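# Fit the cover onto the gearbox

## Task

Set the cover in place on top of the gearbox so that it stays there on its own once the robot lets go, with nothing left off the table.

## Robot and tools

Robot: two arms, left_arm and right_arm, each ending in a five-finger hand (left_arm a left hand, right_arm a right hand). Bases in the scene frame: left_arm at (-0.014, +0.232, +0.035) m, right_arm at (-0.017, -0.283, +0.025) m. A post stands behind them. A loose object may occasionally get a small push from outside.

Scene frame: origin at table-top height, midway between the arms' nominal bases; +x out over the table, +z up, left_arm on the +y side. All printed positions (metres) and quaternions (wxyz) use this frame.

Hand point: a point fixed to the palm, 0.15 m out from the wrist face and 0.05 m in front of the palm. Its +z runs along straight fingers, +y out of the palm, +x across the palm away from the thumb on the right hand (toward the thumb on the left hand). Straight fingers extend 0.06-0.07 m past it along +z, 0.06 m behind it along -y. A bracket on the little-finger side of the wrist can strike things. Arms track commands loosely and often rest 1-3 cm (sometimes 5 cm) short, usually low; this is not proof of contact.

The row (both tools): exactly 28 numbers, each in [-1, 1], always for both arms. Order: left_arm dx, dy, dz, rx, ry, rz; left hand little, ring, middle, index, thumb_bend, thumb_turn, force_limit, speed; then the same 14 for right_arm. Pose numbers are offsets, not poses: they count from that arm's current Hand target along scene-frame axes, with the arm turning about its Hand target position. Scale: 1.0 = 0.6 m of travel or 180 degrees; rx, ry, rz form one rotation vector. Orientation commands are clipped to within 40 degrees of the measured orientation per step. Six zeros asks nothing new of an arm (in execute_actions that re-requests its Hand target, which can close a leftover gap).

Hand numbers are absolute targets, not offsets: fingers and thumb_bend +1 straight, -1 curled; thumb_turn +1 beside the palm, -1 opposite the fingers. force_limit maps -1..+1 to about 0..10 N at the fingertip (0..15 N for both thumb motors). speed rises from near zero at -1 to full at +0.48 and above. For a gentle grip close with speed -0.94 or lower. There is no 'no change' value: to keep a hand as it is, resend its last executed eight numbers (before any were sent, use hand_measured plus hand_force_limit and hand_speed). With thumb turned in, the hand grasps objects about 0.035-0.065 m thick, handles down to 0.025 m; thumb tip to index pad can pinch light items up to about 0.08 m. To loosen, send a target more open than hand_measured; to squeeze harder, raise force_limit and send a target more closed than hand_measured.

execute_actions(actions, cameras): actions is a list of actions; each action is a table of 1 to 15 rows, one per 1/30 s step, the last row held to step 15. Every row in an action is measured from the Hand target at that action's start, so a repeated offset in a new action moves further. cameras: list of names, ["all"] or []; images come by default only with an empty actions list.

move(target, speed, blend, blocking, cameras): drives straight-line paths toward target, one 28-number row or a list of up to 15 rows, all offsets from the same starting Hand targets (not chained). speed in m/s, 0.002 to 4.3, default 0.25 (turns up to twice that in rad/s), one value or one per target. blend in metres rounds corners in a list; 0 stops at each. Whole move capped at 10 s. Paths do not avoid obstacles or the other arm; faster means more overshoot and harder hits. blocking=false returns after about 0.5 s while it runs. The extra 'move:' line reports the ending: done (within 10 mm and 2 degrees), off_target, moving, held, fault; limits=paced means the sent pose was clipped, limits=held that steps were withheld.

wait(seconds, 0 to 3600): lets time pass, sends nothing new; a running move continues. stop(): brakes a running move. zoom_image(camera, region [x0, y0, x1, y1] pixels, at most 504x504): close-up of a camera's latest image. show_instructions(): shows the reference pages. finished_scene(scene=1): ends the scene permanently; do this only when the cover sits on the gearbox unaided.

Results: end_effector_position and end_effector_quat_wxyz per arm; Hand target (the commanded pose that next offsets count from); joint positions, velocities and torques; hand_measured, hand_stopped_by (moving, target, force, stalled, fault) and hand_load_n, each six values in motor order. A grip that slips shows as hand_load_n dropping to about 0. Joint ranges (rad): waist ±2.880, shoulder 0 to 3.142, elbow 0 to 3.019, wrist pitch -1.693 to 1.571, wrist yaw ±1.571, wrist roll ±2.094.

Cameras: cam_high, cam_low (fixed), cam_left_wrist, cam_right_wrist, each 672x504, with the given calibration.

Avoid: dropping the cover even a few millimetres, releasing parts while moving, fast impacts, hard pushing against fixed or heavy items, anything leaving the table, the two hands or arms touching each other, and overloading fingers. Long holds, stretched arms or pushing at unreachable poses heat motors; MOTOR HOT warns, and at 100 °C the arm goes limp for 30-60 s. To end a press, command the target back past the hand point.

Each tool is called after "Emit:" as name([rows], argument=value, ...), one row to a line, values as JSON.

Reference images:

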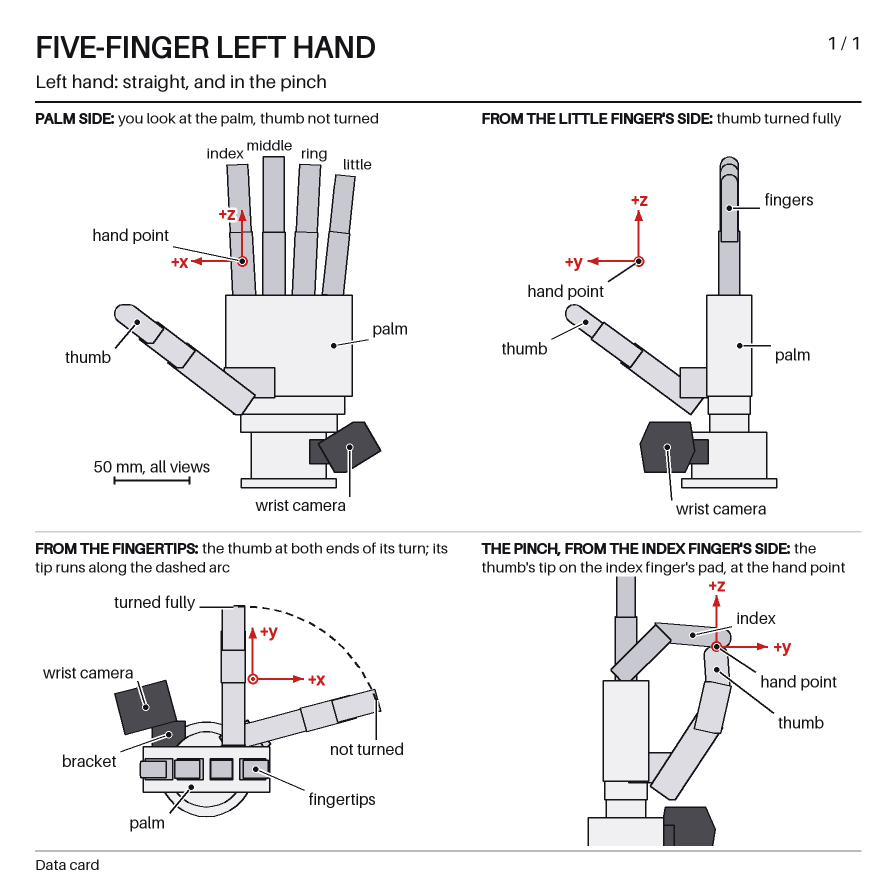

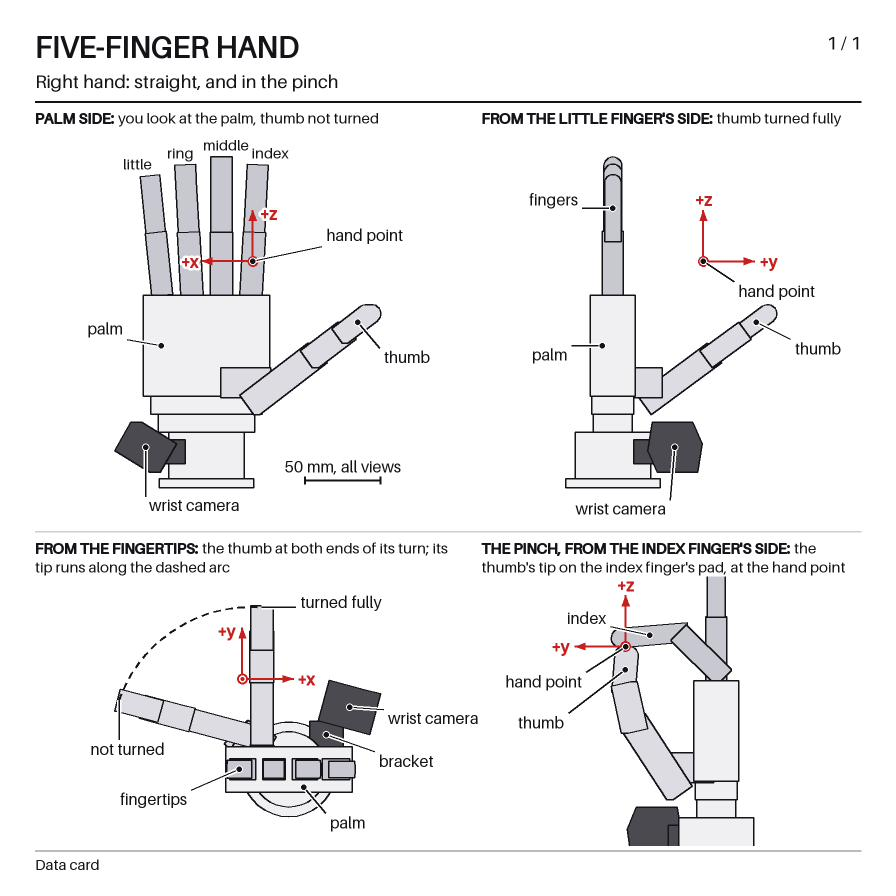

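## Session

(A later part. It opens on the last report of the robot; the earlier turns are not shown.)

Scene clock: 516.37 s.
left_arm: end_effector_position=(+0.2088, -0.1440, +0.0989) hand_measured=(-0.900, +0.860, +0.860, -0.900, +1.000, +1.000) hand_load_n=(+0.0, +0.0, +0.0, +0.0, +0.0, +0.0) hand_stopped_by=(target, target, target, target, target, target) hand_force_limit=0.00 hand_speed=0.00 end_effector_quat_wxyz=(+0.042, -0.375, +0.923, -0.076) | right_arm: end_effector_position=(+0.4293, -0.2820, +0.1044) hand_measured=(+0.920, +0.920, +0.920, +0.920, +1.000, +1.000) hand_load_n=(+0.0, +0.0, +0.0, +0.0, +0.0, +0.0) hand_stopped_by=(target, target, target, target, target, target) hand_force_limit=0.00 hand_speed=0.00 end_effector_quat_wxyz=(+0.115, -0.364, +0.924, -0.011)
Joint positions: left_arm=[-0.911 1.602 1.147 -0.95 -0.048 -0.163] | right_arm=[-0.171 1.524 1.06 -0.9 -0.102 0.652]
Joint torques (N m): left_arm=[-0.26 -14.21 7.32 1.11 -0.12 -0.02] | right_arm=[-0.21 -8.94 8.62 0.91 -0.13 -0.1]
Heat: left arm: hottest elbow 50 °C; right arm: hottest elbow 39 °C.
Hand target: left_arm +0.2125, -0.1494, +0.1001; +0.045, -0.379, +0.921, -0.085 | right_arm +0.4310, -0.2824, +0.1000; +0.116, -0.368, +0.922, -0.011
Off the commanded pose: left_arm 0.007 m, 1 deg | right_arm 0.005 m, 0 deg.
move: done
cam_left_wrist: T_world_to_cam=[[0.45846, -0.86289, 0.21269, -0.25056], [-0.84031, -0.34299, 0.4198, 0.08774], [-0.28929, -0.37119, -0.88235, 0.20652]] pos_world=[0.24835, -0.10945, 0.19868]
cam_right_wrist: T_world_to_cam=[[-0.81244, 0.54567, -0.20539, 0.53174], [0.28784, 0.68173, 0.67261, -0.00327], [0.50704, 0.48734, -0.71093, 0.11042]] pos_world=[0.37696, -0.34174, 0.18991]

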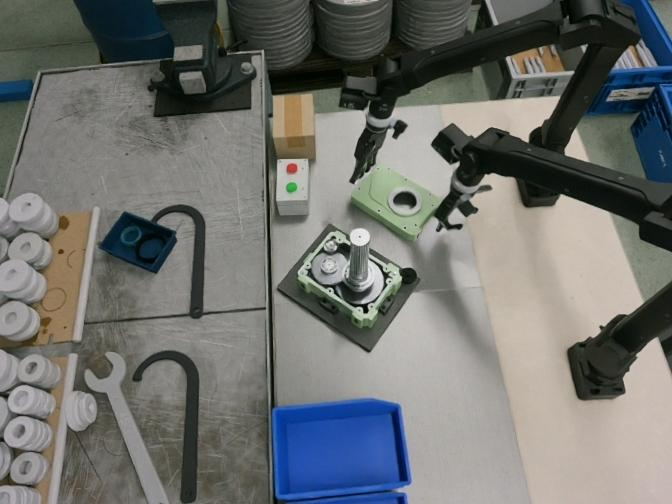

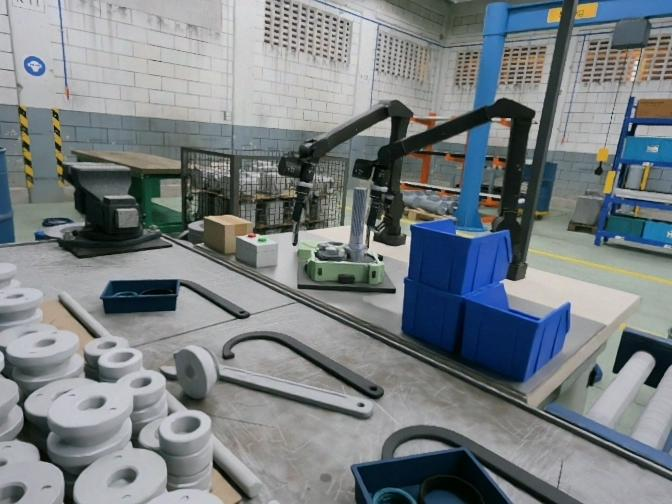

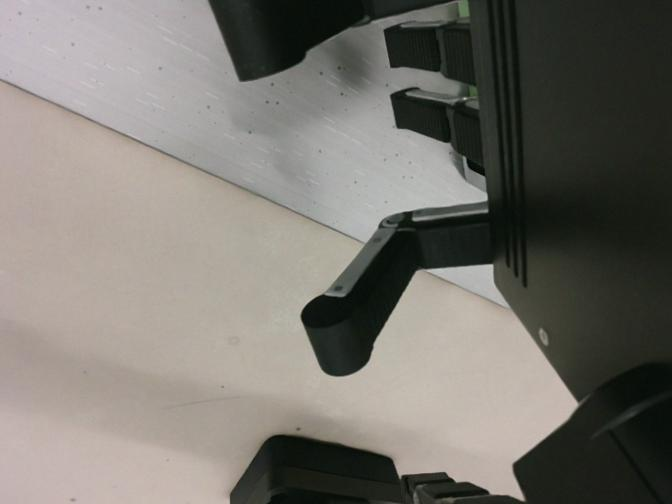

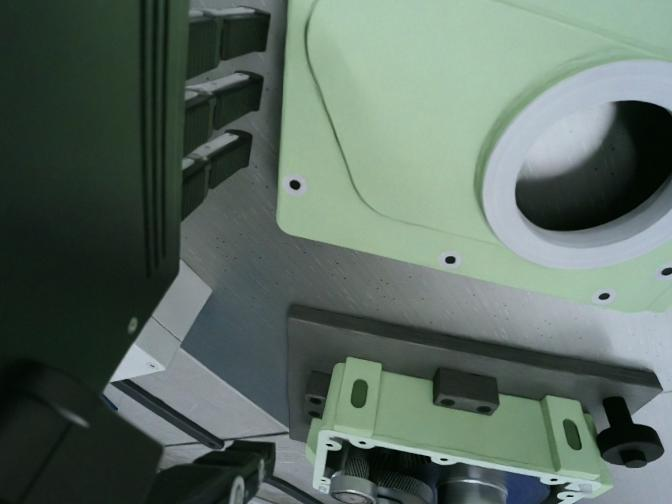

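Emit:
zoom_image(camera="cam_low", region=[280, 210, 340, 270])

Scaled by 8.400 from the camera's image (finer frame: 960x720).

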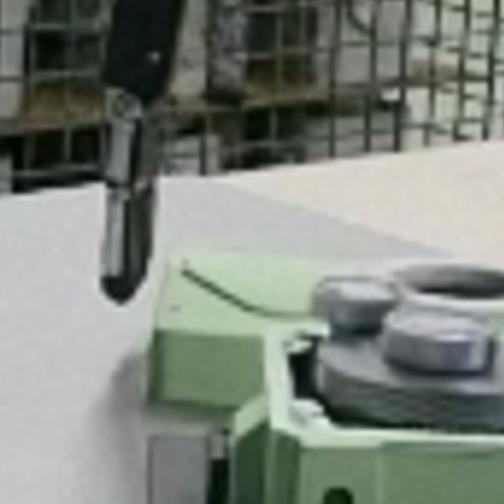

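Emit:
move(target=[0, 0, -0.0482, 0, 0, 0, -0.9, 0.86, 0.86, -0.9, 1, 1, 0, 0, 0, 0, -0.0407, 0, 0, 0, 0.92, 0.92, 0.92, 0.92, 1, 1, 0, 0], cameras=["cam_high", "cam_low", "cam_right_wrist", "cam_left_wrist"], speed=0.05)

Emit:
zoom_image(camera="cam_low", region=[280, 210, 340, 270])

Emit:
zoom_image(camera="cam_low", region=[340, 200, 400, 260])

Emit:
zoom_image(camera="cam_high", region=[340, 140, 460, 250])

Emit:
zoom_image(camera="cam_right_wrist", region=[170, 0, 400, 250])

Scene clock: 554.20 s.
left_arm: end_effector_position=(+0.2101, -0.1459, +0.0742) hand_measured=(-0.900, +0.860, +0.860, -0.900, +1.000, +1.000) hand_load_n=(+0.0, +0.0, +0.0, +0.0, +0.0, +0.0) hand_stopped_by=(target, target, target, target, target, target) hand_force_limit=0.00 hand_speed=0.00 end_effector_quat_wxyz=(+0.043, -0.375, +0.922, -0.081) | right_arm: end_effector_position=(+0.4317, -0.2825, +0.0840) hand_measured=(+0.920, +0.920, +0.920, +0.920, +1.000, +1.000) hand_load_n=(+0.0, +0.5, +0.0, +0.0, +0.0, +0.0) hand_stopped_by=(target, target, target, target, target, target) hand_force_limit=0.00 hand_speed=0.00 end_effector_quat_wxyz=(+0.119, -0.364, +0.924, -0.013)
Joint positions: left_arm=[-0.911 1.631 1.111 -0.873 -0.048 -0.163] | right_arm=[-0.171 1.551 1.03 -0.832 -0.102 0.652]
Joint torques (N m): left_arm=[-0.38 -13.98 6.86 1.11 -0.12 -0.03] | right_arm=[0.15 -9.47 8.08 0.99 -0.12 -0.08]
Heat: left arm: hottest elbow 44 °C; right arm: hottest elbow 38 °C.
Hand target: left_arm +0.2125, -0.1495, +0.0712; +0.045, -0.379, +0.921, -0.085 | right_arm +0.4311, -0.2824, +0.0757; +0.116, -0.368, +0.922, -0.011
Off the commanded pose: left_arm 0.005 m, 1 deg | right_arm 0.008 m, 1 deg.
move: done
cam_left_wrist: T_world_to_cam=[[0.45706, -0.86091, 0.22346, -0.2478], [-0.84299, -0.33917, 0.41752, 0.09988], [-0.28366, -0.37921, -0.88076, 0.18193]] pos_world=[0.24906, -0.11047, 0.17391]
cam_right_wrist: T_world_to_cam=[[-0.81035, 0.54535, -0.2143, 0.52953], [0.28128, 0.68289, 0.6742, 0.01308], [0.51402, 0.48606, -0.70677, 0.09119]] pos_world=[0.37855, -0.34203, 0.16911]

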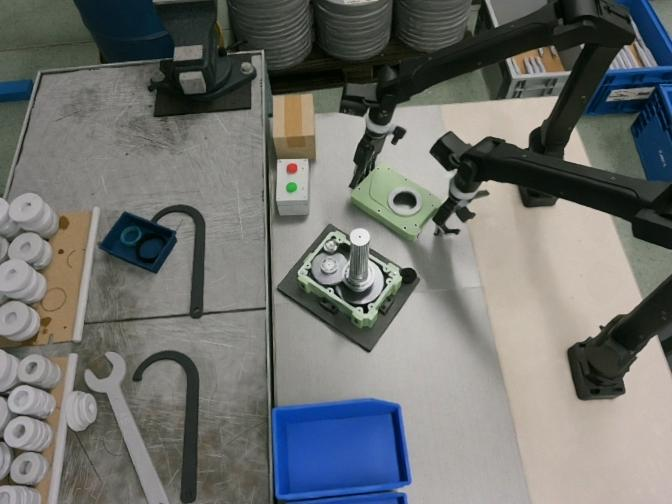

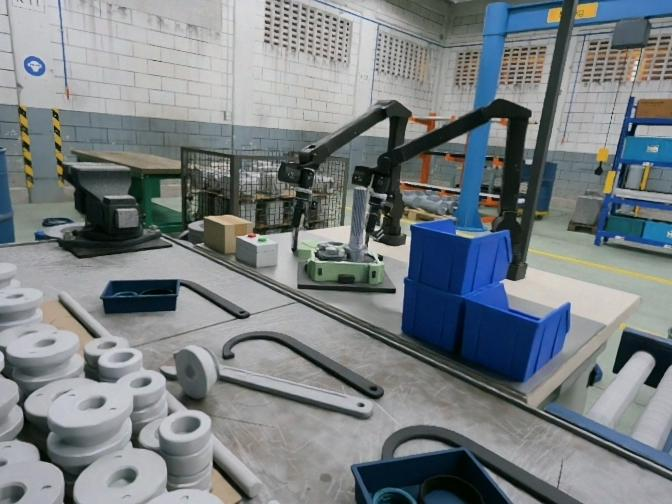

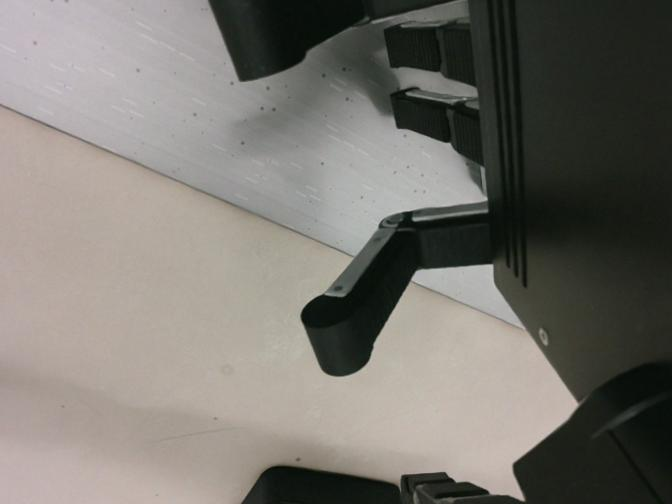

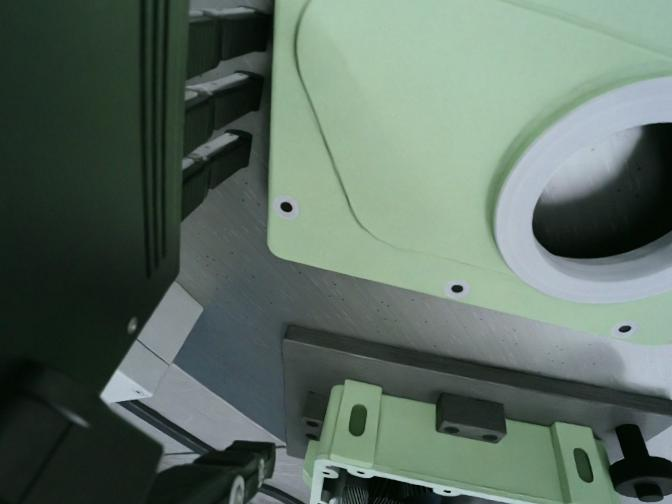

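Scaled by 8.400 from the camera's image (finer frame: 960x720).

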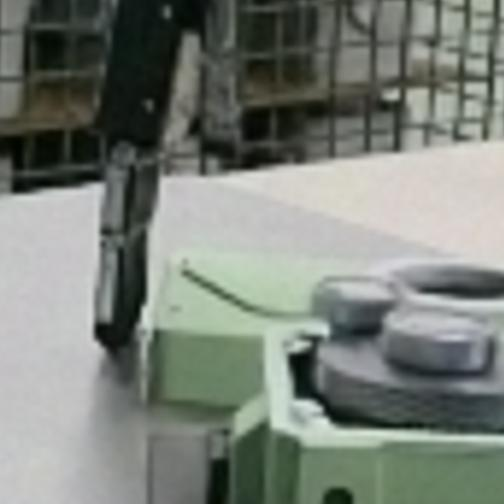

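Scaled by 8.400 from the camera's image (finer frame: 960x720).

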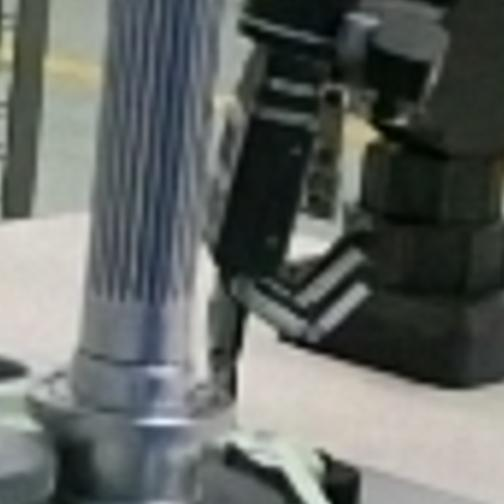

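Scaled by 4.200 from the camera's image (finer frame: 960x720).

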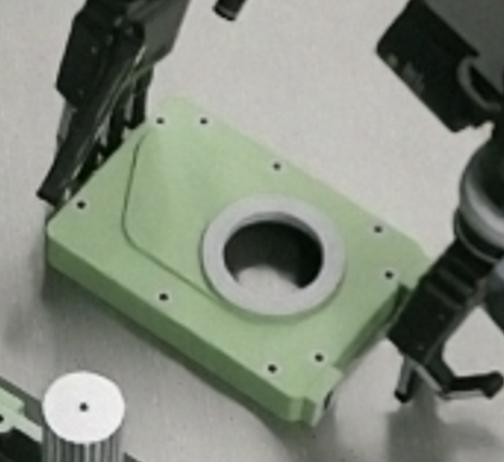

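Scaled by 2.016 from the camera's image (finer frame: 960x720).

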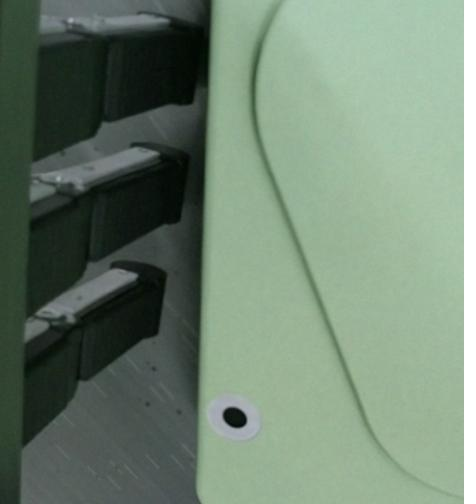

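Emit:
zoom_image(camera="cam_left_wrist", region=[370, 0, 510, 230])

Scaled by 2.191 from the camera's image (finer frame: 960x720).

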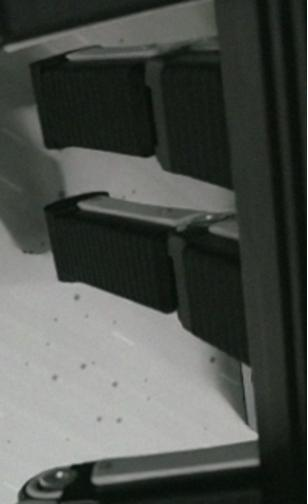

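Emit:
move(target=[0.0211, -0.0214, 0, 0, 0, 0, -0.9, 0.86, 0.86, -0.9, 1, 1, 0, 0, -0.0187, 0.019, 0, 0, 0, 0, 0.92, 0.92, 0.92, 0.92, 1, 1, 0, 0], cameras=["cam_high", "cam_low", "cam_right_wrist", "cam_left_wrist"], speed=0.03)

Emit:
zoom_image(camera="cam_high", region=[340, 140, 460, 250])

Emit:
zoom_image(camera="cam_right_wrist", region=[170, 0, 400, 250])

Emit:
zoom_image(camera="cam_low", region=[280, 210, 340, 270])

Scene clock: 579.70 s.
left_arm: end_effector_position=(+0.2121, -0.1487, +0.0679) hand_measured=(-0.900, +0.860, +0.860, -0.900, +1.000, +1.000) hand_load_n=(+0.0, +0.0, -3.0, +0.0, +0.0, +0.0) hand_stopped_by=(target, target, target, target, target, target) hand_force_limit=0.00 hand_speed=0.00 end_effector_quat_wxyz=(+0.041, -0.375, +0.923, -0.075) | right_arm: end_effector_position=(+0.4251, -0.2777, +0.0823) hand_measured=(+0.920, +0.920, +0.920, +0.920, +1.000, +1.000) hand_load_n=(+0.0, +0.0, +1.0, +0.0, +0.0, +0.0) hand_stopped_by=(target, target, target, target, target, target) hand_force_limit=0.00 hand_speed=0.00 end_effector_quat_wxyz=(+0.122, -0.366, +0.922, -0.015)
Joint positions: left_arm=[-0.911 1.656 1.123 -0.873 -0.048 -0.163] | right_arm=[-0.162 1.532 1.002 -0.817 -0.101 0.656]
Joint torques (N m): left_arm=[0.09 -12.98 9.57 0.58 -0.08 0.03] | right_arm=[1.14 -9.82 7.23 0.64 0.02 0.09]
Heat: left arm: hottest elbow 42 °C; right arm: hottest elbow 37 °C.
Hand target: left_arm +0.2251, -0.1622, +0.0711; +0.045, -0.379, +0.921, -0.085 | right_arm +0.4196, -0.2708, +0.0756; +0.116, -0.368, +0.922, -0.011
Off the commanded pose: left_arm 0.019 m, 1 deg | right_arm 0.011 m, 1 deg.
move: off_target (left_arm, right_arm)
cam_left_wrist: T_world_to_cam=[[0.45859, -0.8631, 0.21154, -0.24948], [-0.84007, -0.34343, 0.41993, 0.10175], [-0.28979, -0.37029, -0.88256, 0.17861]] pos_world=[0.25165, -0.11425, 0.16768]
cam_right_wrist: T_world_to_cam=[[-0.81119, 0.5418, -0.22007, 0.52102], [0.27429, 0.68487, 0.67507, 0.01627], [0.51647, 0.48725, -0.70417, 0.0901]] pos_world=[0.37165, -0.33733, 0.16712]

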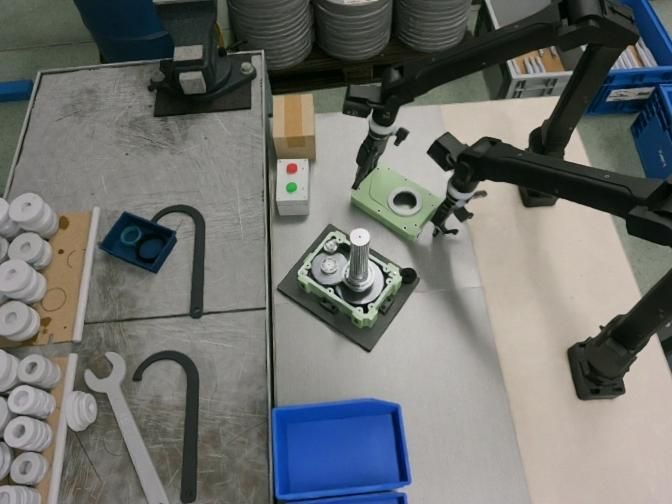

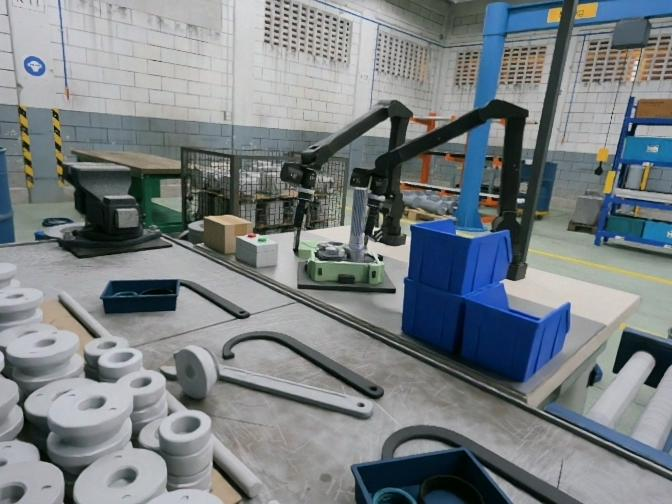

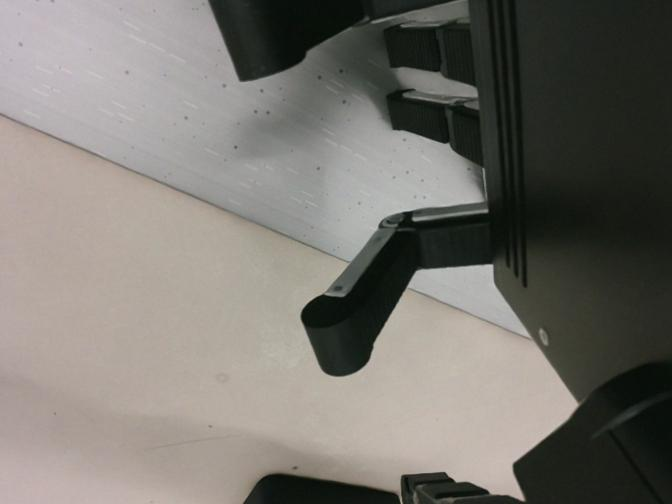

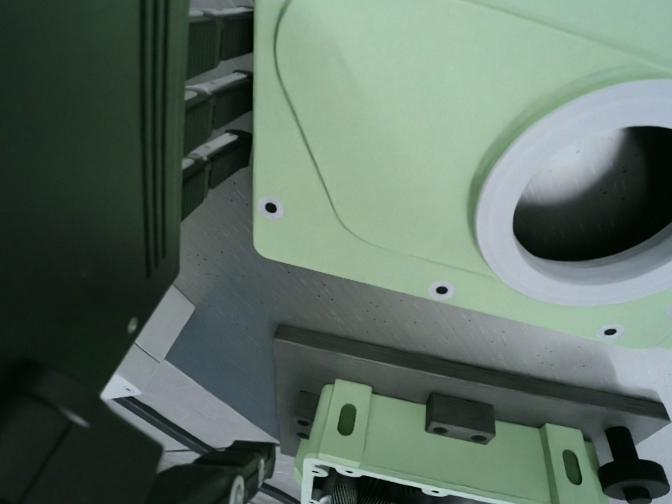

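Scaled by 4.200 from the camera's image (finer frame: 960x720).

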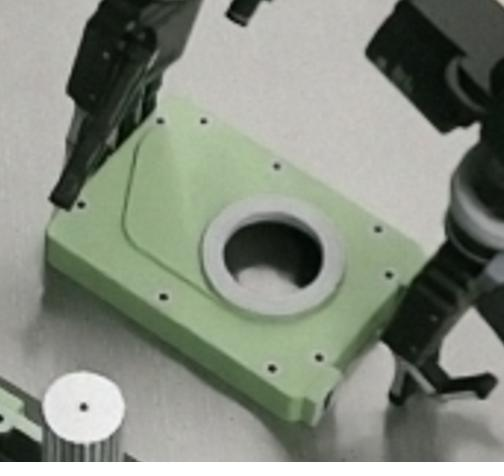

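Scaled by 2.016 from the camera's image (finer frame: 960x720).

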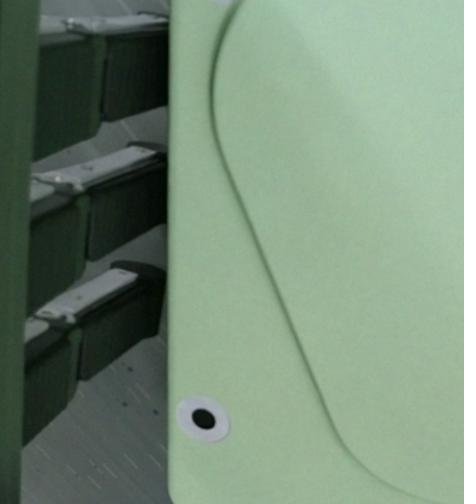

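Scaled by 8.400 from the camera's image (finer frame: 960x720).

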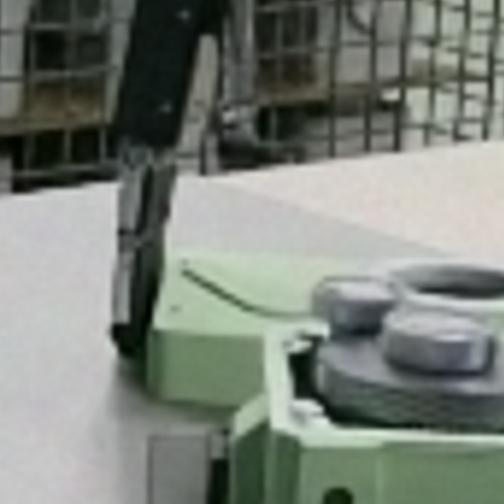

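Emit:
zoom_image(camera="cam_high", region=[405, 180, 465, 245])

Emit:
zoom_image(camera="cam_low", region=[330, 195, 400, 265])

Emit:
zoom_image(camera="cam_left_wrist", region=[370, 0, 510, 230])

Scaled by 7.754 from the camera's image (finer frame: 960x720).

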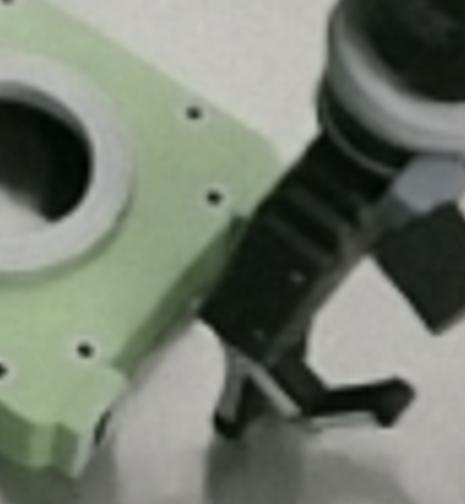

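Scaled by 7.200 from the camera's image (finer frame: 960x720).

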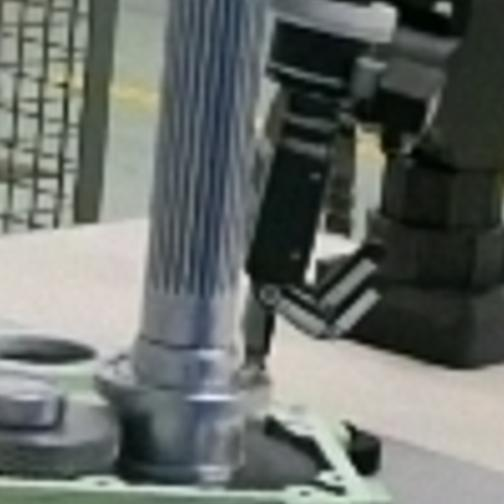

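Scaled by 2.191 from the camera's image (finer frame: 960x720).

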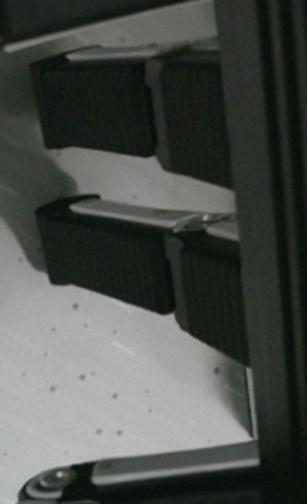

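Emit:
move(target=[0, 0, 0.02, 0, 0, 0, -0.9, 0.86, 0.86, -0.9, 1, 1, 0, 0, 0, 0, 0.007, 0, 0, 0, 0.92, 0.92, 0.92, 0.92, 1, 1, 0, 0], cameras=["cam_high", "cam_low"], speed=0.03)

Emit:
zoom_image(camera="cam_high", region=[405, 180, 465, 245])

Emit:
zoom_image(camera="cam_low", region=[280, 210, 340, 270])

Scene clock: 608.27 s.
left_arm: end_effector_position=(+0.2134, -0.1507, +0.0718) hand_measured=(-0.900, +0.860, +0.860, -0.900, +1.000, +1.000) hand_load_n=(+0.0, +0.0, +0.0, +0.0, -0.5, +0.0) hand_stopped_by=(target, target, target, target, target, target) hand_force_limit=0.00 hand_speed=0.00 end_effector_quat_wxyz=(+0.041, -0.375, +0.923, -0.073) | right_arm: end_effector_position=(+0.4251, -0.2777, +0.0826) hand_measured=(+0.920, +0.920, +0.920, +0.920, +1.000, +1.000) hand_load_n=(+0.0, +0.0, +0.5, +0.0, +0.0, +0.0) hand_stopped_by=(target, target, target, target, target, target) hand_force_limit=0.00 hand_speed=0.00 end_effector_quat_wxyz=(+0.122, -0.366, +0.922, -0.015)
Joint positions: left_arm=[-0.911 1.659 1.139 -0.89 -0.048 -0.163] | right_arm=[-0.162 1.531 1.002 -0.817 -0.101 0.657]
Joint torques (N m): left_arm=[0.03 -14.68 9.68 -0.13 -0.07 0.04] | right_arm=[1.14 -10.23 7.72 0.1 -0.01 0.11]
Heat: left arm: hottest elbow 42 °C; right arm: hottest elbow 36 °C.
Hand target: left_arm +0.2252, -0.1623, +0.0831; +0.045, -0.379, +0.921, -0.085 | right_arm +0.4196, -0.2708, +0.0799; +0.116, -0.368, +0.922, -0.011
Off the commanded pose: left_arm 0.020 m, 1 deg | right_arm 0.009 m, 1 deg.
move: off_target (left_arm)

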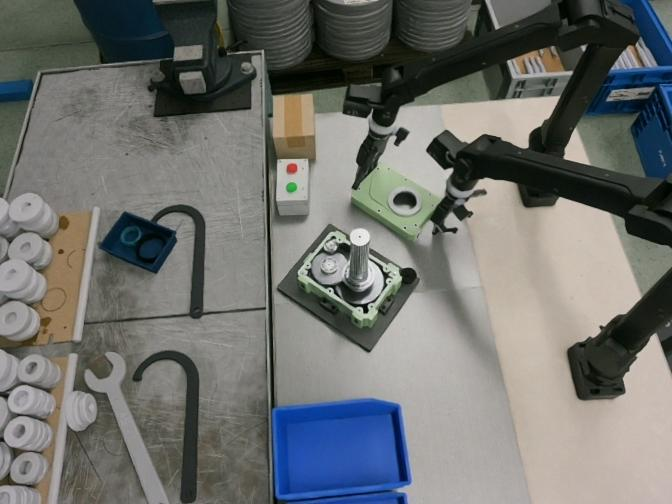

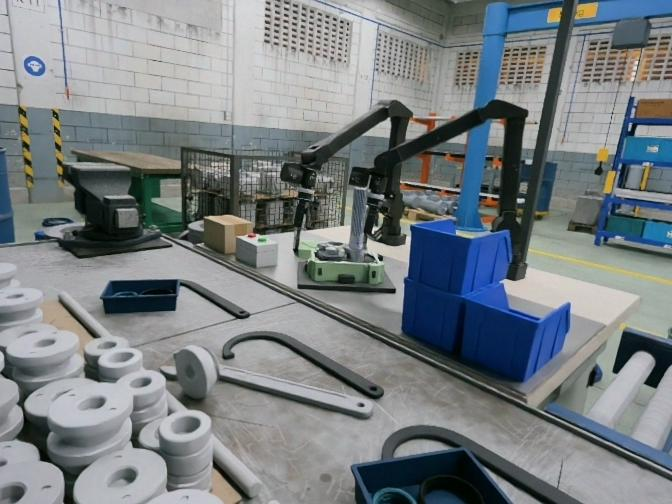

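Scaled by 7.754 from the camera's image (finer frame: 960x720).

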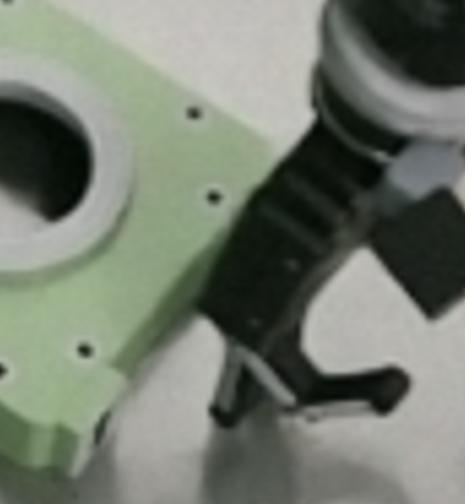

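Scaled by 8.400 from the camera's image (finer frame: 960x720).

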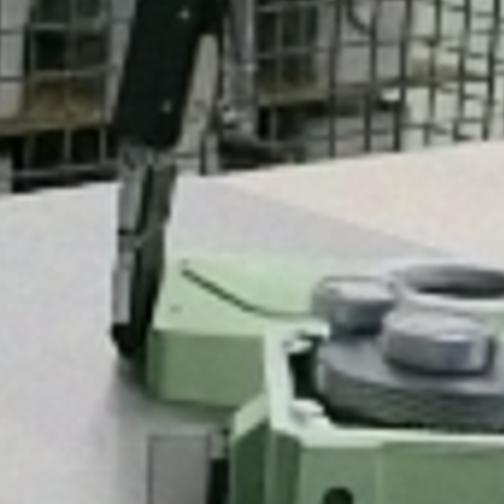

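Emit:
move(target=[0.0234, -0.0237, 0.01, 0, 0, 0, -0.9, 0.86, 0.86, -0.9, 1, 1, 0, 0, 0, 0, 0, 0, 0, 0, 0.92, 0.92, 0.92, 0.92, 1, 1, 0, 0], cameras=["cam_high", "cam_low"], speed=0.03)

Emit:
zoom_image(camera="cam_high", region=[405, 180, 465, 245])

Scene clock: 612.67 s.
left_arm: end_effector_position=(+0.2251, -0.1675, +0.0804) hand_measured=(-0.900, +0.860, +0.860, -0.900, +1.000, +1.000) hand_load_n=(+0.0, +0.0, +0.0, +0.0, +0.0, +0.0) hand_stopped_by=(target, target, target, target, target, target) hand_force_limit=0.00 hand_speed=0.00 end_effector_quat_wxyz=(+0.042, -0.375, +0.923, -0.076) | right_arm: end_effector_position=(+0.4251, -0.2777, +0.0826) hand_measured=(+0.920, +0.920, +0.920, +0.920, +1.000, +1.000) hand_load_n=(+0.0, +0.0, +0.5, +0.0, +0.0, +0.0) hand_stopped_by=(target, target, target, target, target, target) hand_force_limit=0.00 hand_speed=0.00 end_effector_quat_wxyz=(+0.122, -0.366, +0.922, -0.015)
Joint positions: left_arm=[-0.911 1.691 1.207 -0.919 -0.048 -0.163] | right_arm=[-0.162 1.531 1.002 -0.817 -0.101 0.657]
Joint torques (N m): left_arm=[0.62 -14.8 9.85 0.01 -0.03 0.09] | right_arm=[0.85 -10.34 7.64 0.14 0 0.08]
Heat: left arm: hottest elbow 43 °C; right arm: hottest elbow 36 °C.
Hand target: left_arm +0.2392, -0.1765, +0.0892; +0.045, -0.379, +0.921, -0.085 | right_arm +0.4196, -0.2708, +0.0799; +0.116, -0.368, +0.922, -0.011
Off the commanded pose: left_arm 0.019 m, 1 deg | right_arm 0.009 m, 1 deg.
move: off_target (left_arm)

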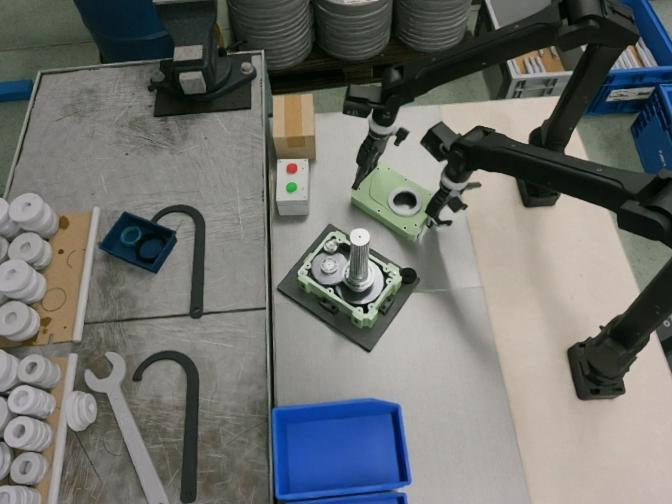

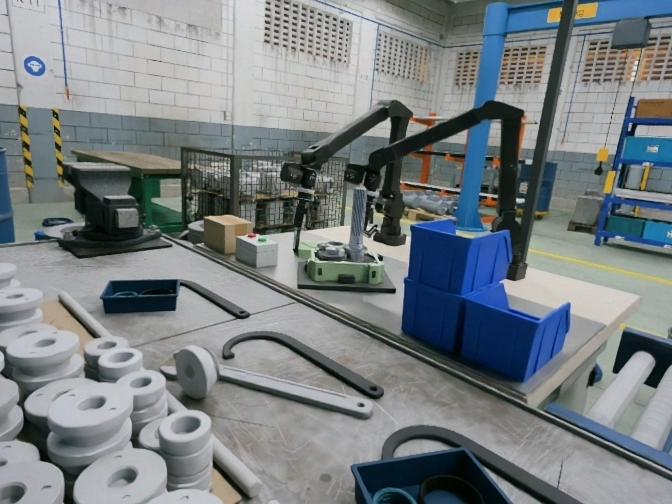

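Scaled by 7.754 from the camera's image (finer frame: 960x720).

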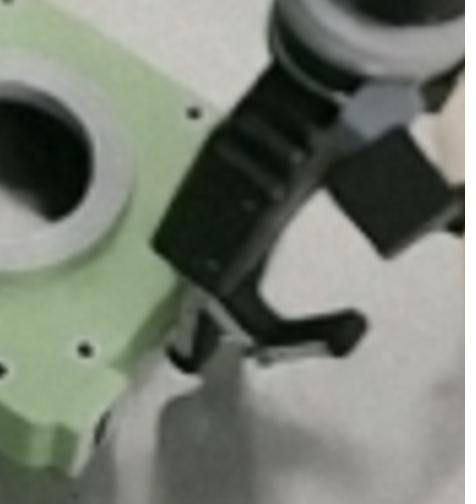

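Emit:
move(target=[0.0117, -0.0119, -0.012, 0, 0, 0, -0.9, 0.86, 0.86, -0.9, 1, 1, 0, 0, -0.0234, 0.0237, 0.002, 0, 0, 0, 0.92, 0.92, 0.92, 0.92, 1, 1, 0, 0], cameras=["cam_high", "cam_low", "cam_right_wrist"], speed=0.03)

Emit:
zoom_image(camera="cam_high", region=[405, 180, 465, 245])

Emit:
zoom_image(camera="cam_high", region=[340, 140, 420, 220])

Emit:
zoom_image(camera="cam_low", region=[280, 210, 340, 270])

Scene clock: 633.07 s.
left_arm: end_effector_position=(+0.2283, -0.1713, +0.0734) hand_measured=(-0.900, +0.860, +0.860, -0.900, +1.000, +1.000) hand_load_n=(+0.0, -1.0, -0.5, +0.0, +0.0, +0.0) hand_stopped_by=(target, target, target, target, target, target) hand_force_limit=0.00 hand_speed=0.00 end_effector_quat_wxyz=(+0.040, -0.375, +0.923, -0.071) | right_arm: end_effector_position=(+0.4135, -0.2714, +0.0813) hand_measured=(+0.920, +0.920, +0.920, +0.920, +1.000, +1.000) hand_load_n=(+3.5, +0.0, +0.0, +0.0, +0.0, +0.0) hand_stopped_by=(target, target, target, target, target, target) hand_force_limit=0.00 hand_speed=0.00 end_effector_quat_wxyz=(+0.119, -0.367, +0.922, -0.022)
Joint positions: left_arm=[-0.911 1.719 1.224 -0.92 -0.048 -0.161] | right_arm=[-0.146 1.499 0.965 -0.808 -0.083 0.67]
Joint torques (N m): left_arm=[0.73 -14.92 10.11 0.34 -0.01 0.11] | right_arm=[2.78 -10.99 7.34 -0.02 -0.43 0.16]
Heat: left arm: hottest elbow 43 °C; right arm: hottest elbow 36 °C.
Hand target: left_arm +0.2461, -0.1836, +0.0818; +0.045, -0.379, +0.921, -0.085 | right_arm +0.4057, -0.2566, +0.0811; +0.116, -0.368, +0.922, -0.011
Off the commanded pose: left_arm 0.023 m, 2 deg | right_arm 0.017 m, 1 deg.
move: off_target (left_arm, right_arm)
cam_right_wrist: T_world_to_cam=[[-0.81082, 0.53889, -0.2284, 0.50785], [0.2741, 0.69441, 0.66534, 0.01933], [0.51714, 0.47686, -0.71075, 0.08978]] pos_world=[0.36005, -0.32991, 0.16694]

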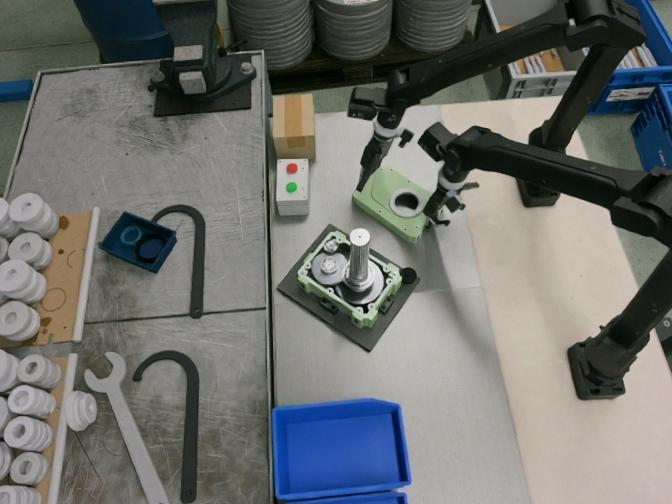

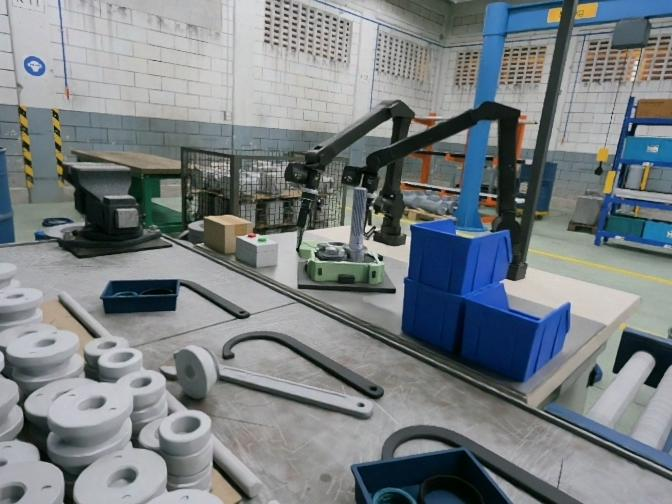

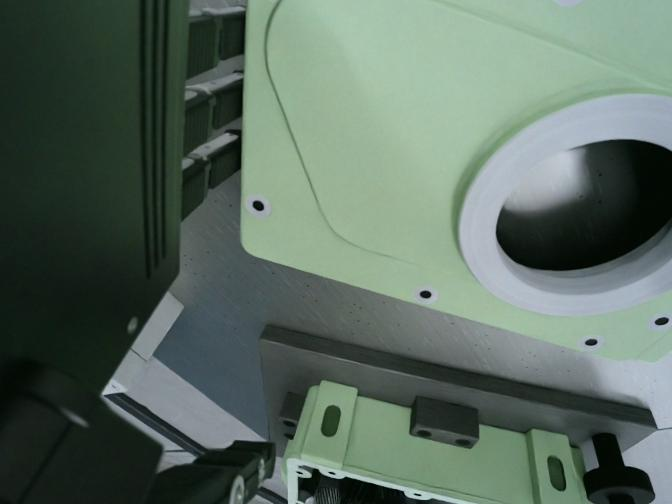

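Scaled by 7.754 from the camera's image (finer frame: 960x720).

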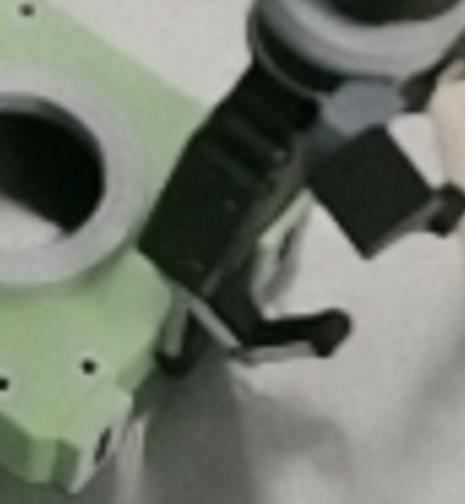

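Scaled by 6.300 from the camera's image (finer frame: 960x720).

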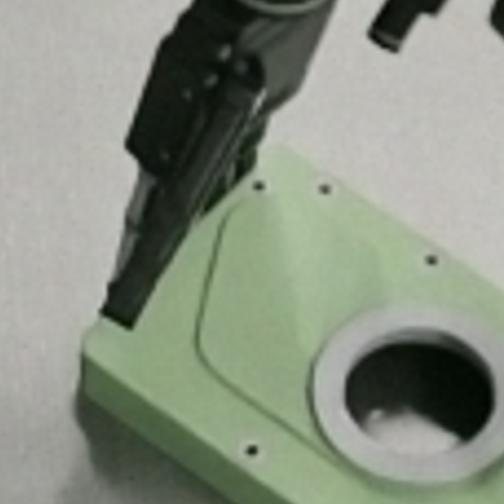

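Scaled by 8.400 from the camera's image (finer frame: 960x720).

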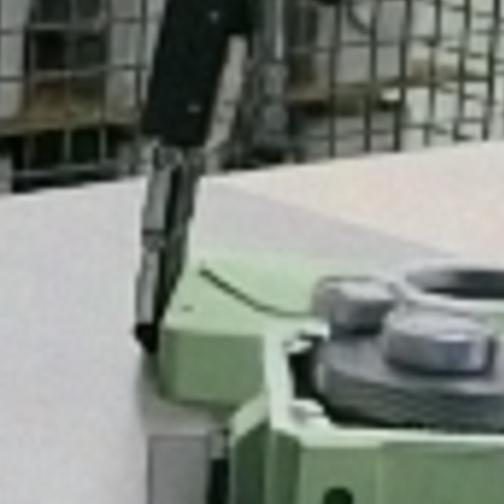

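Emit:
zoom_image(camera="cam_high", region=[345, 155, 445, 250])

Scaled by 5.040 from the camera's image (finer frame: 960x720).

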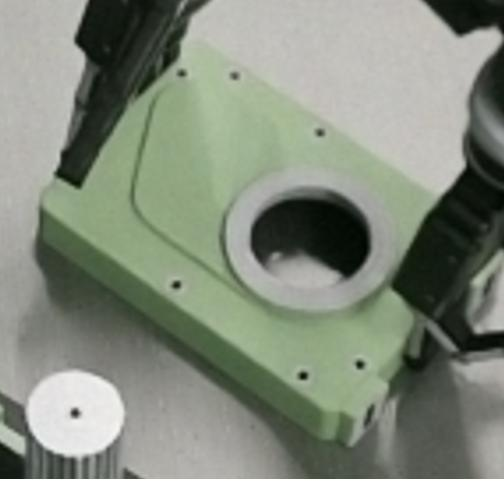

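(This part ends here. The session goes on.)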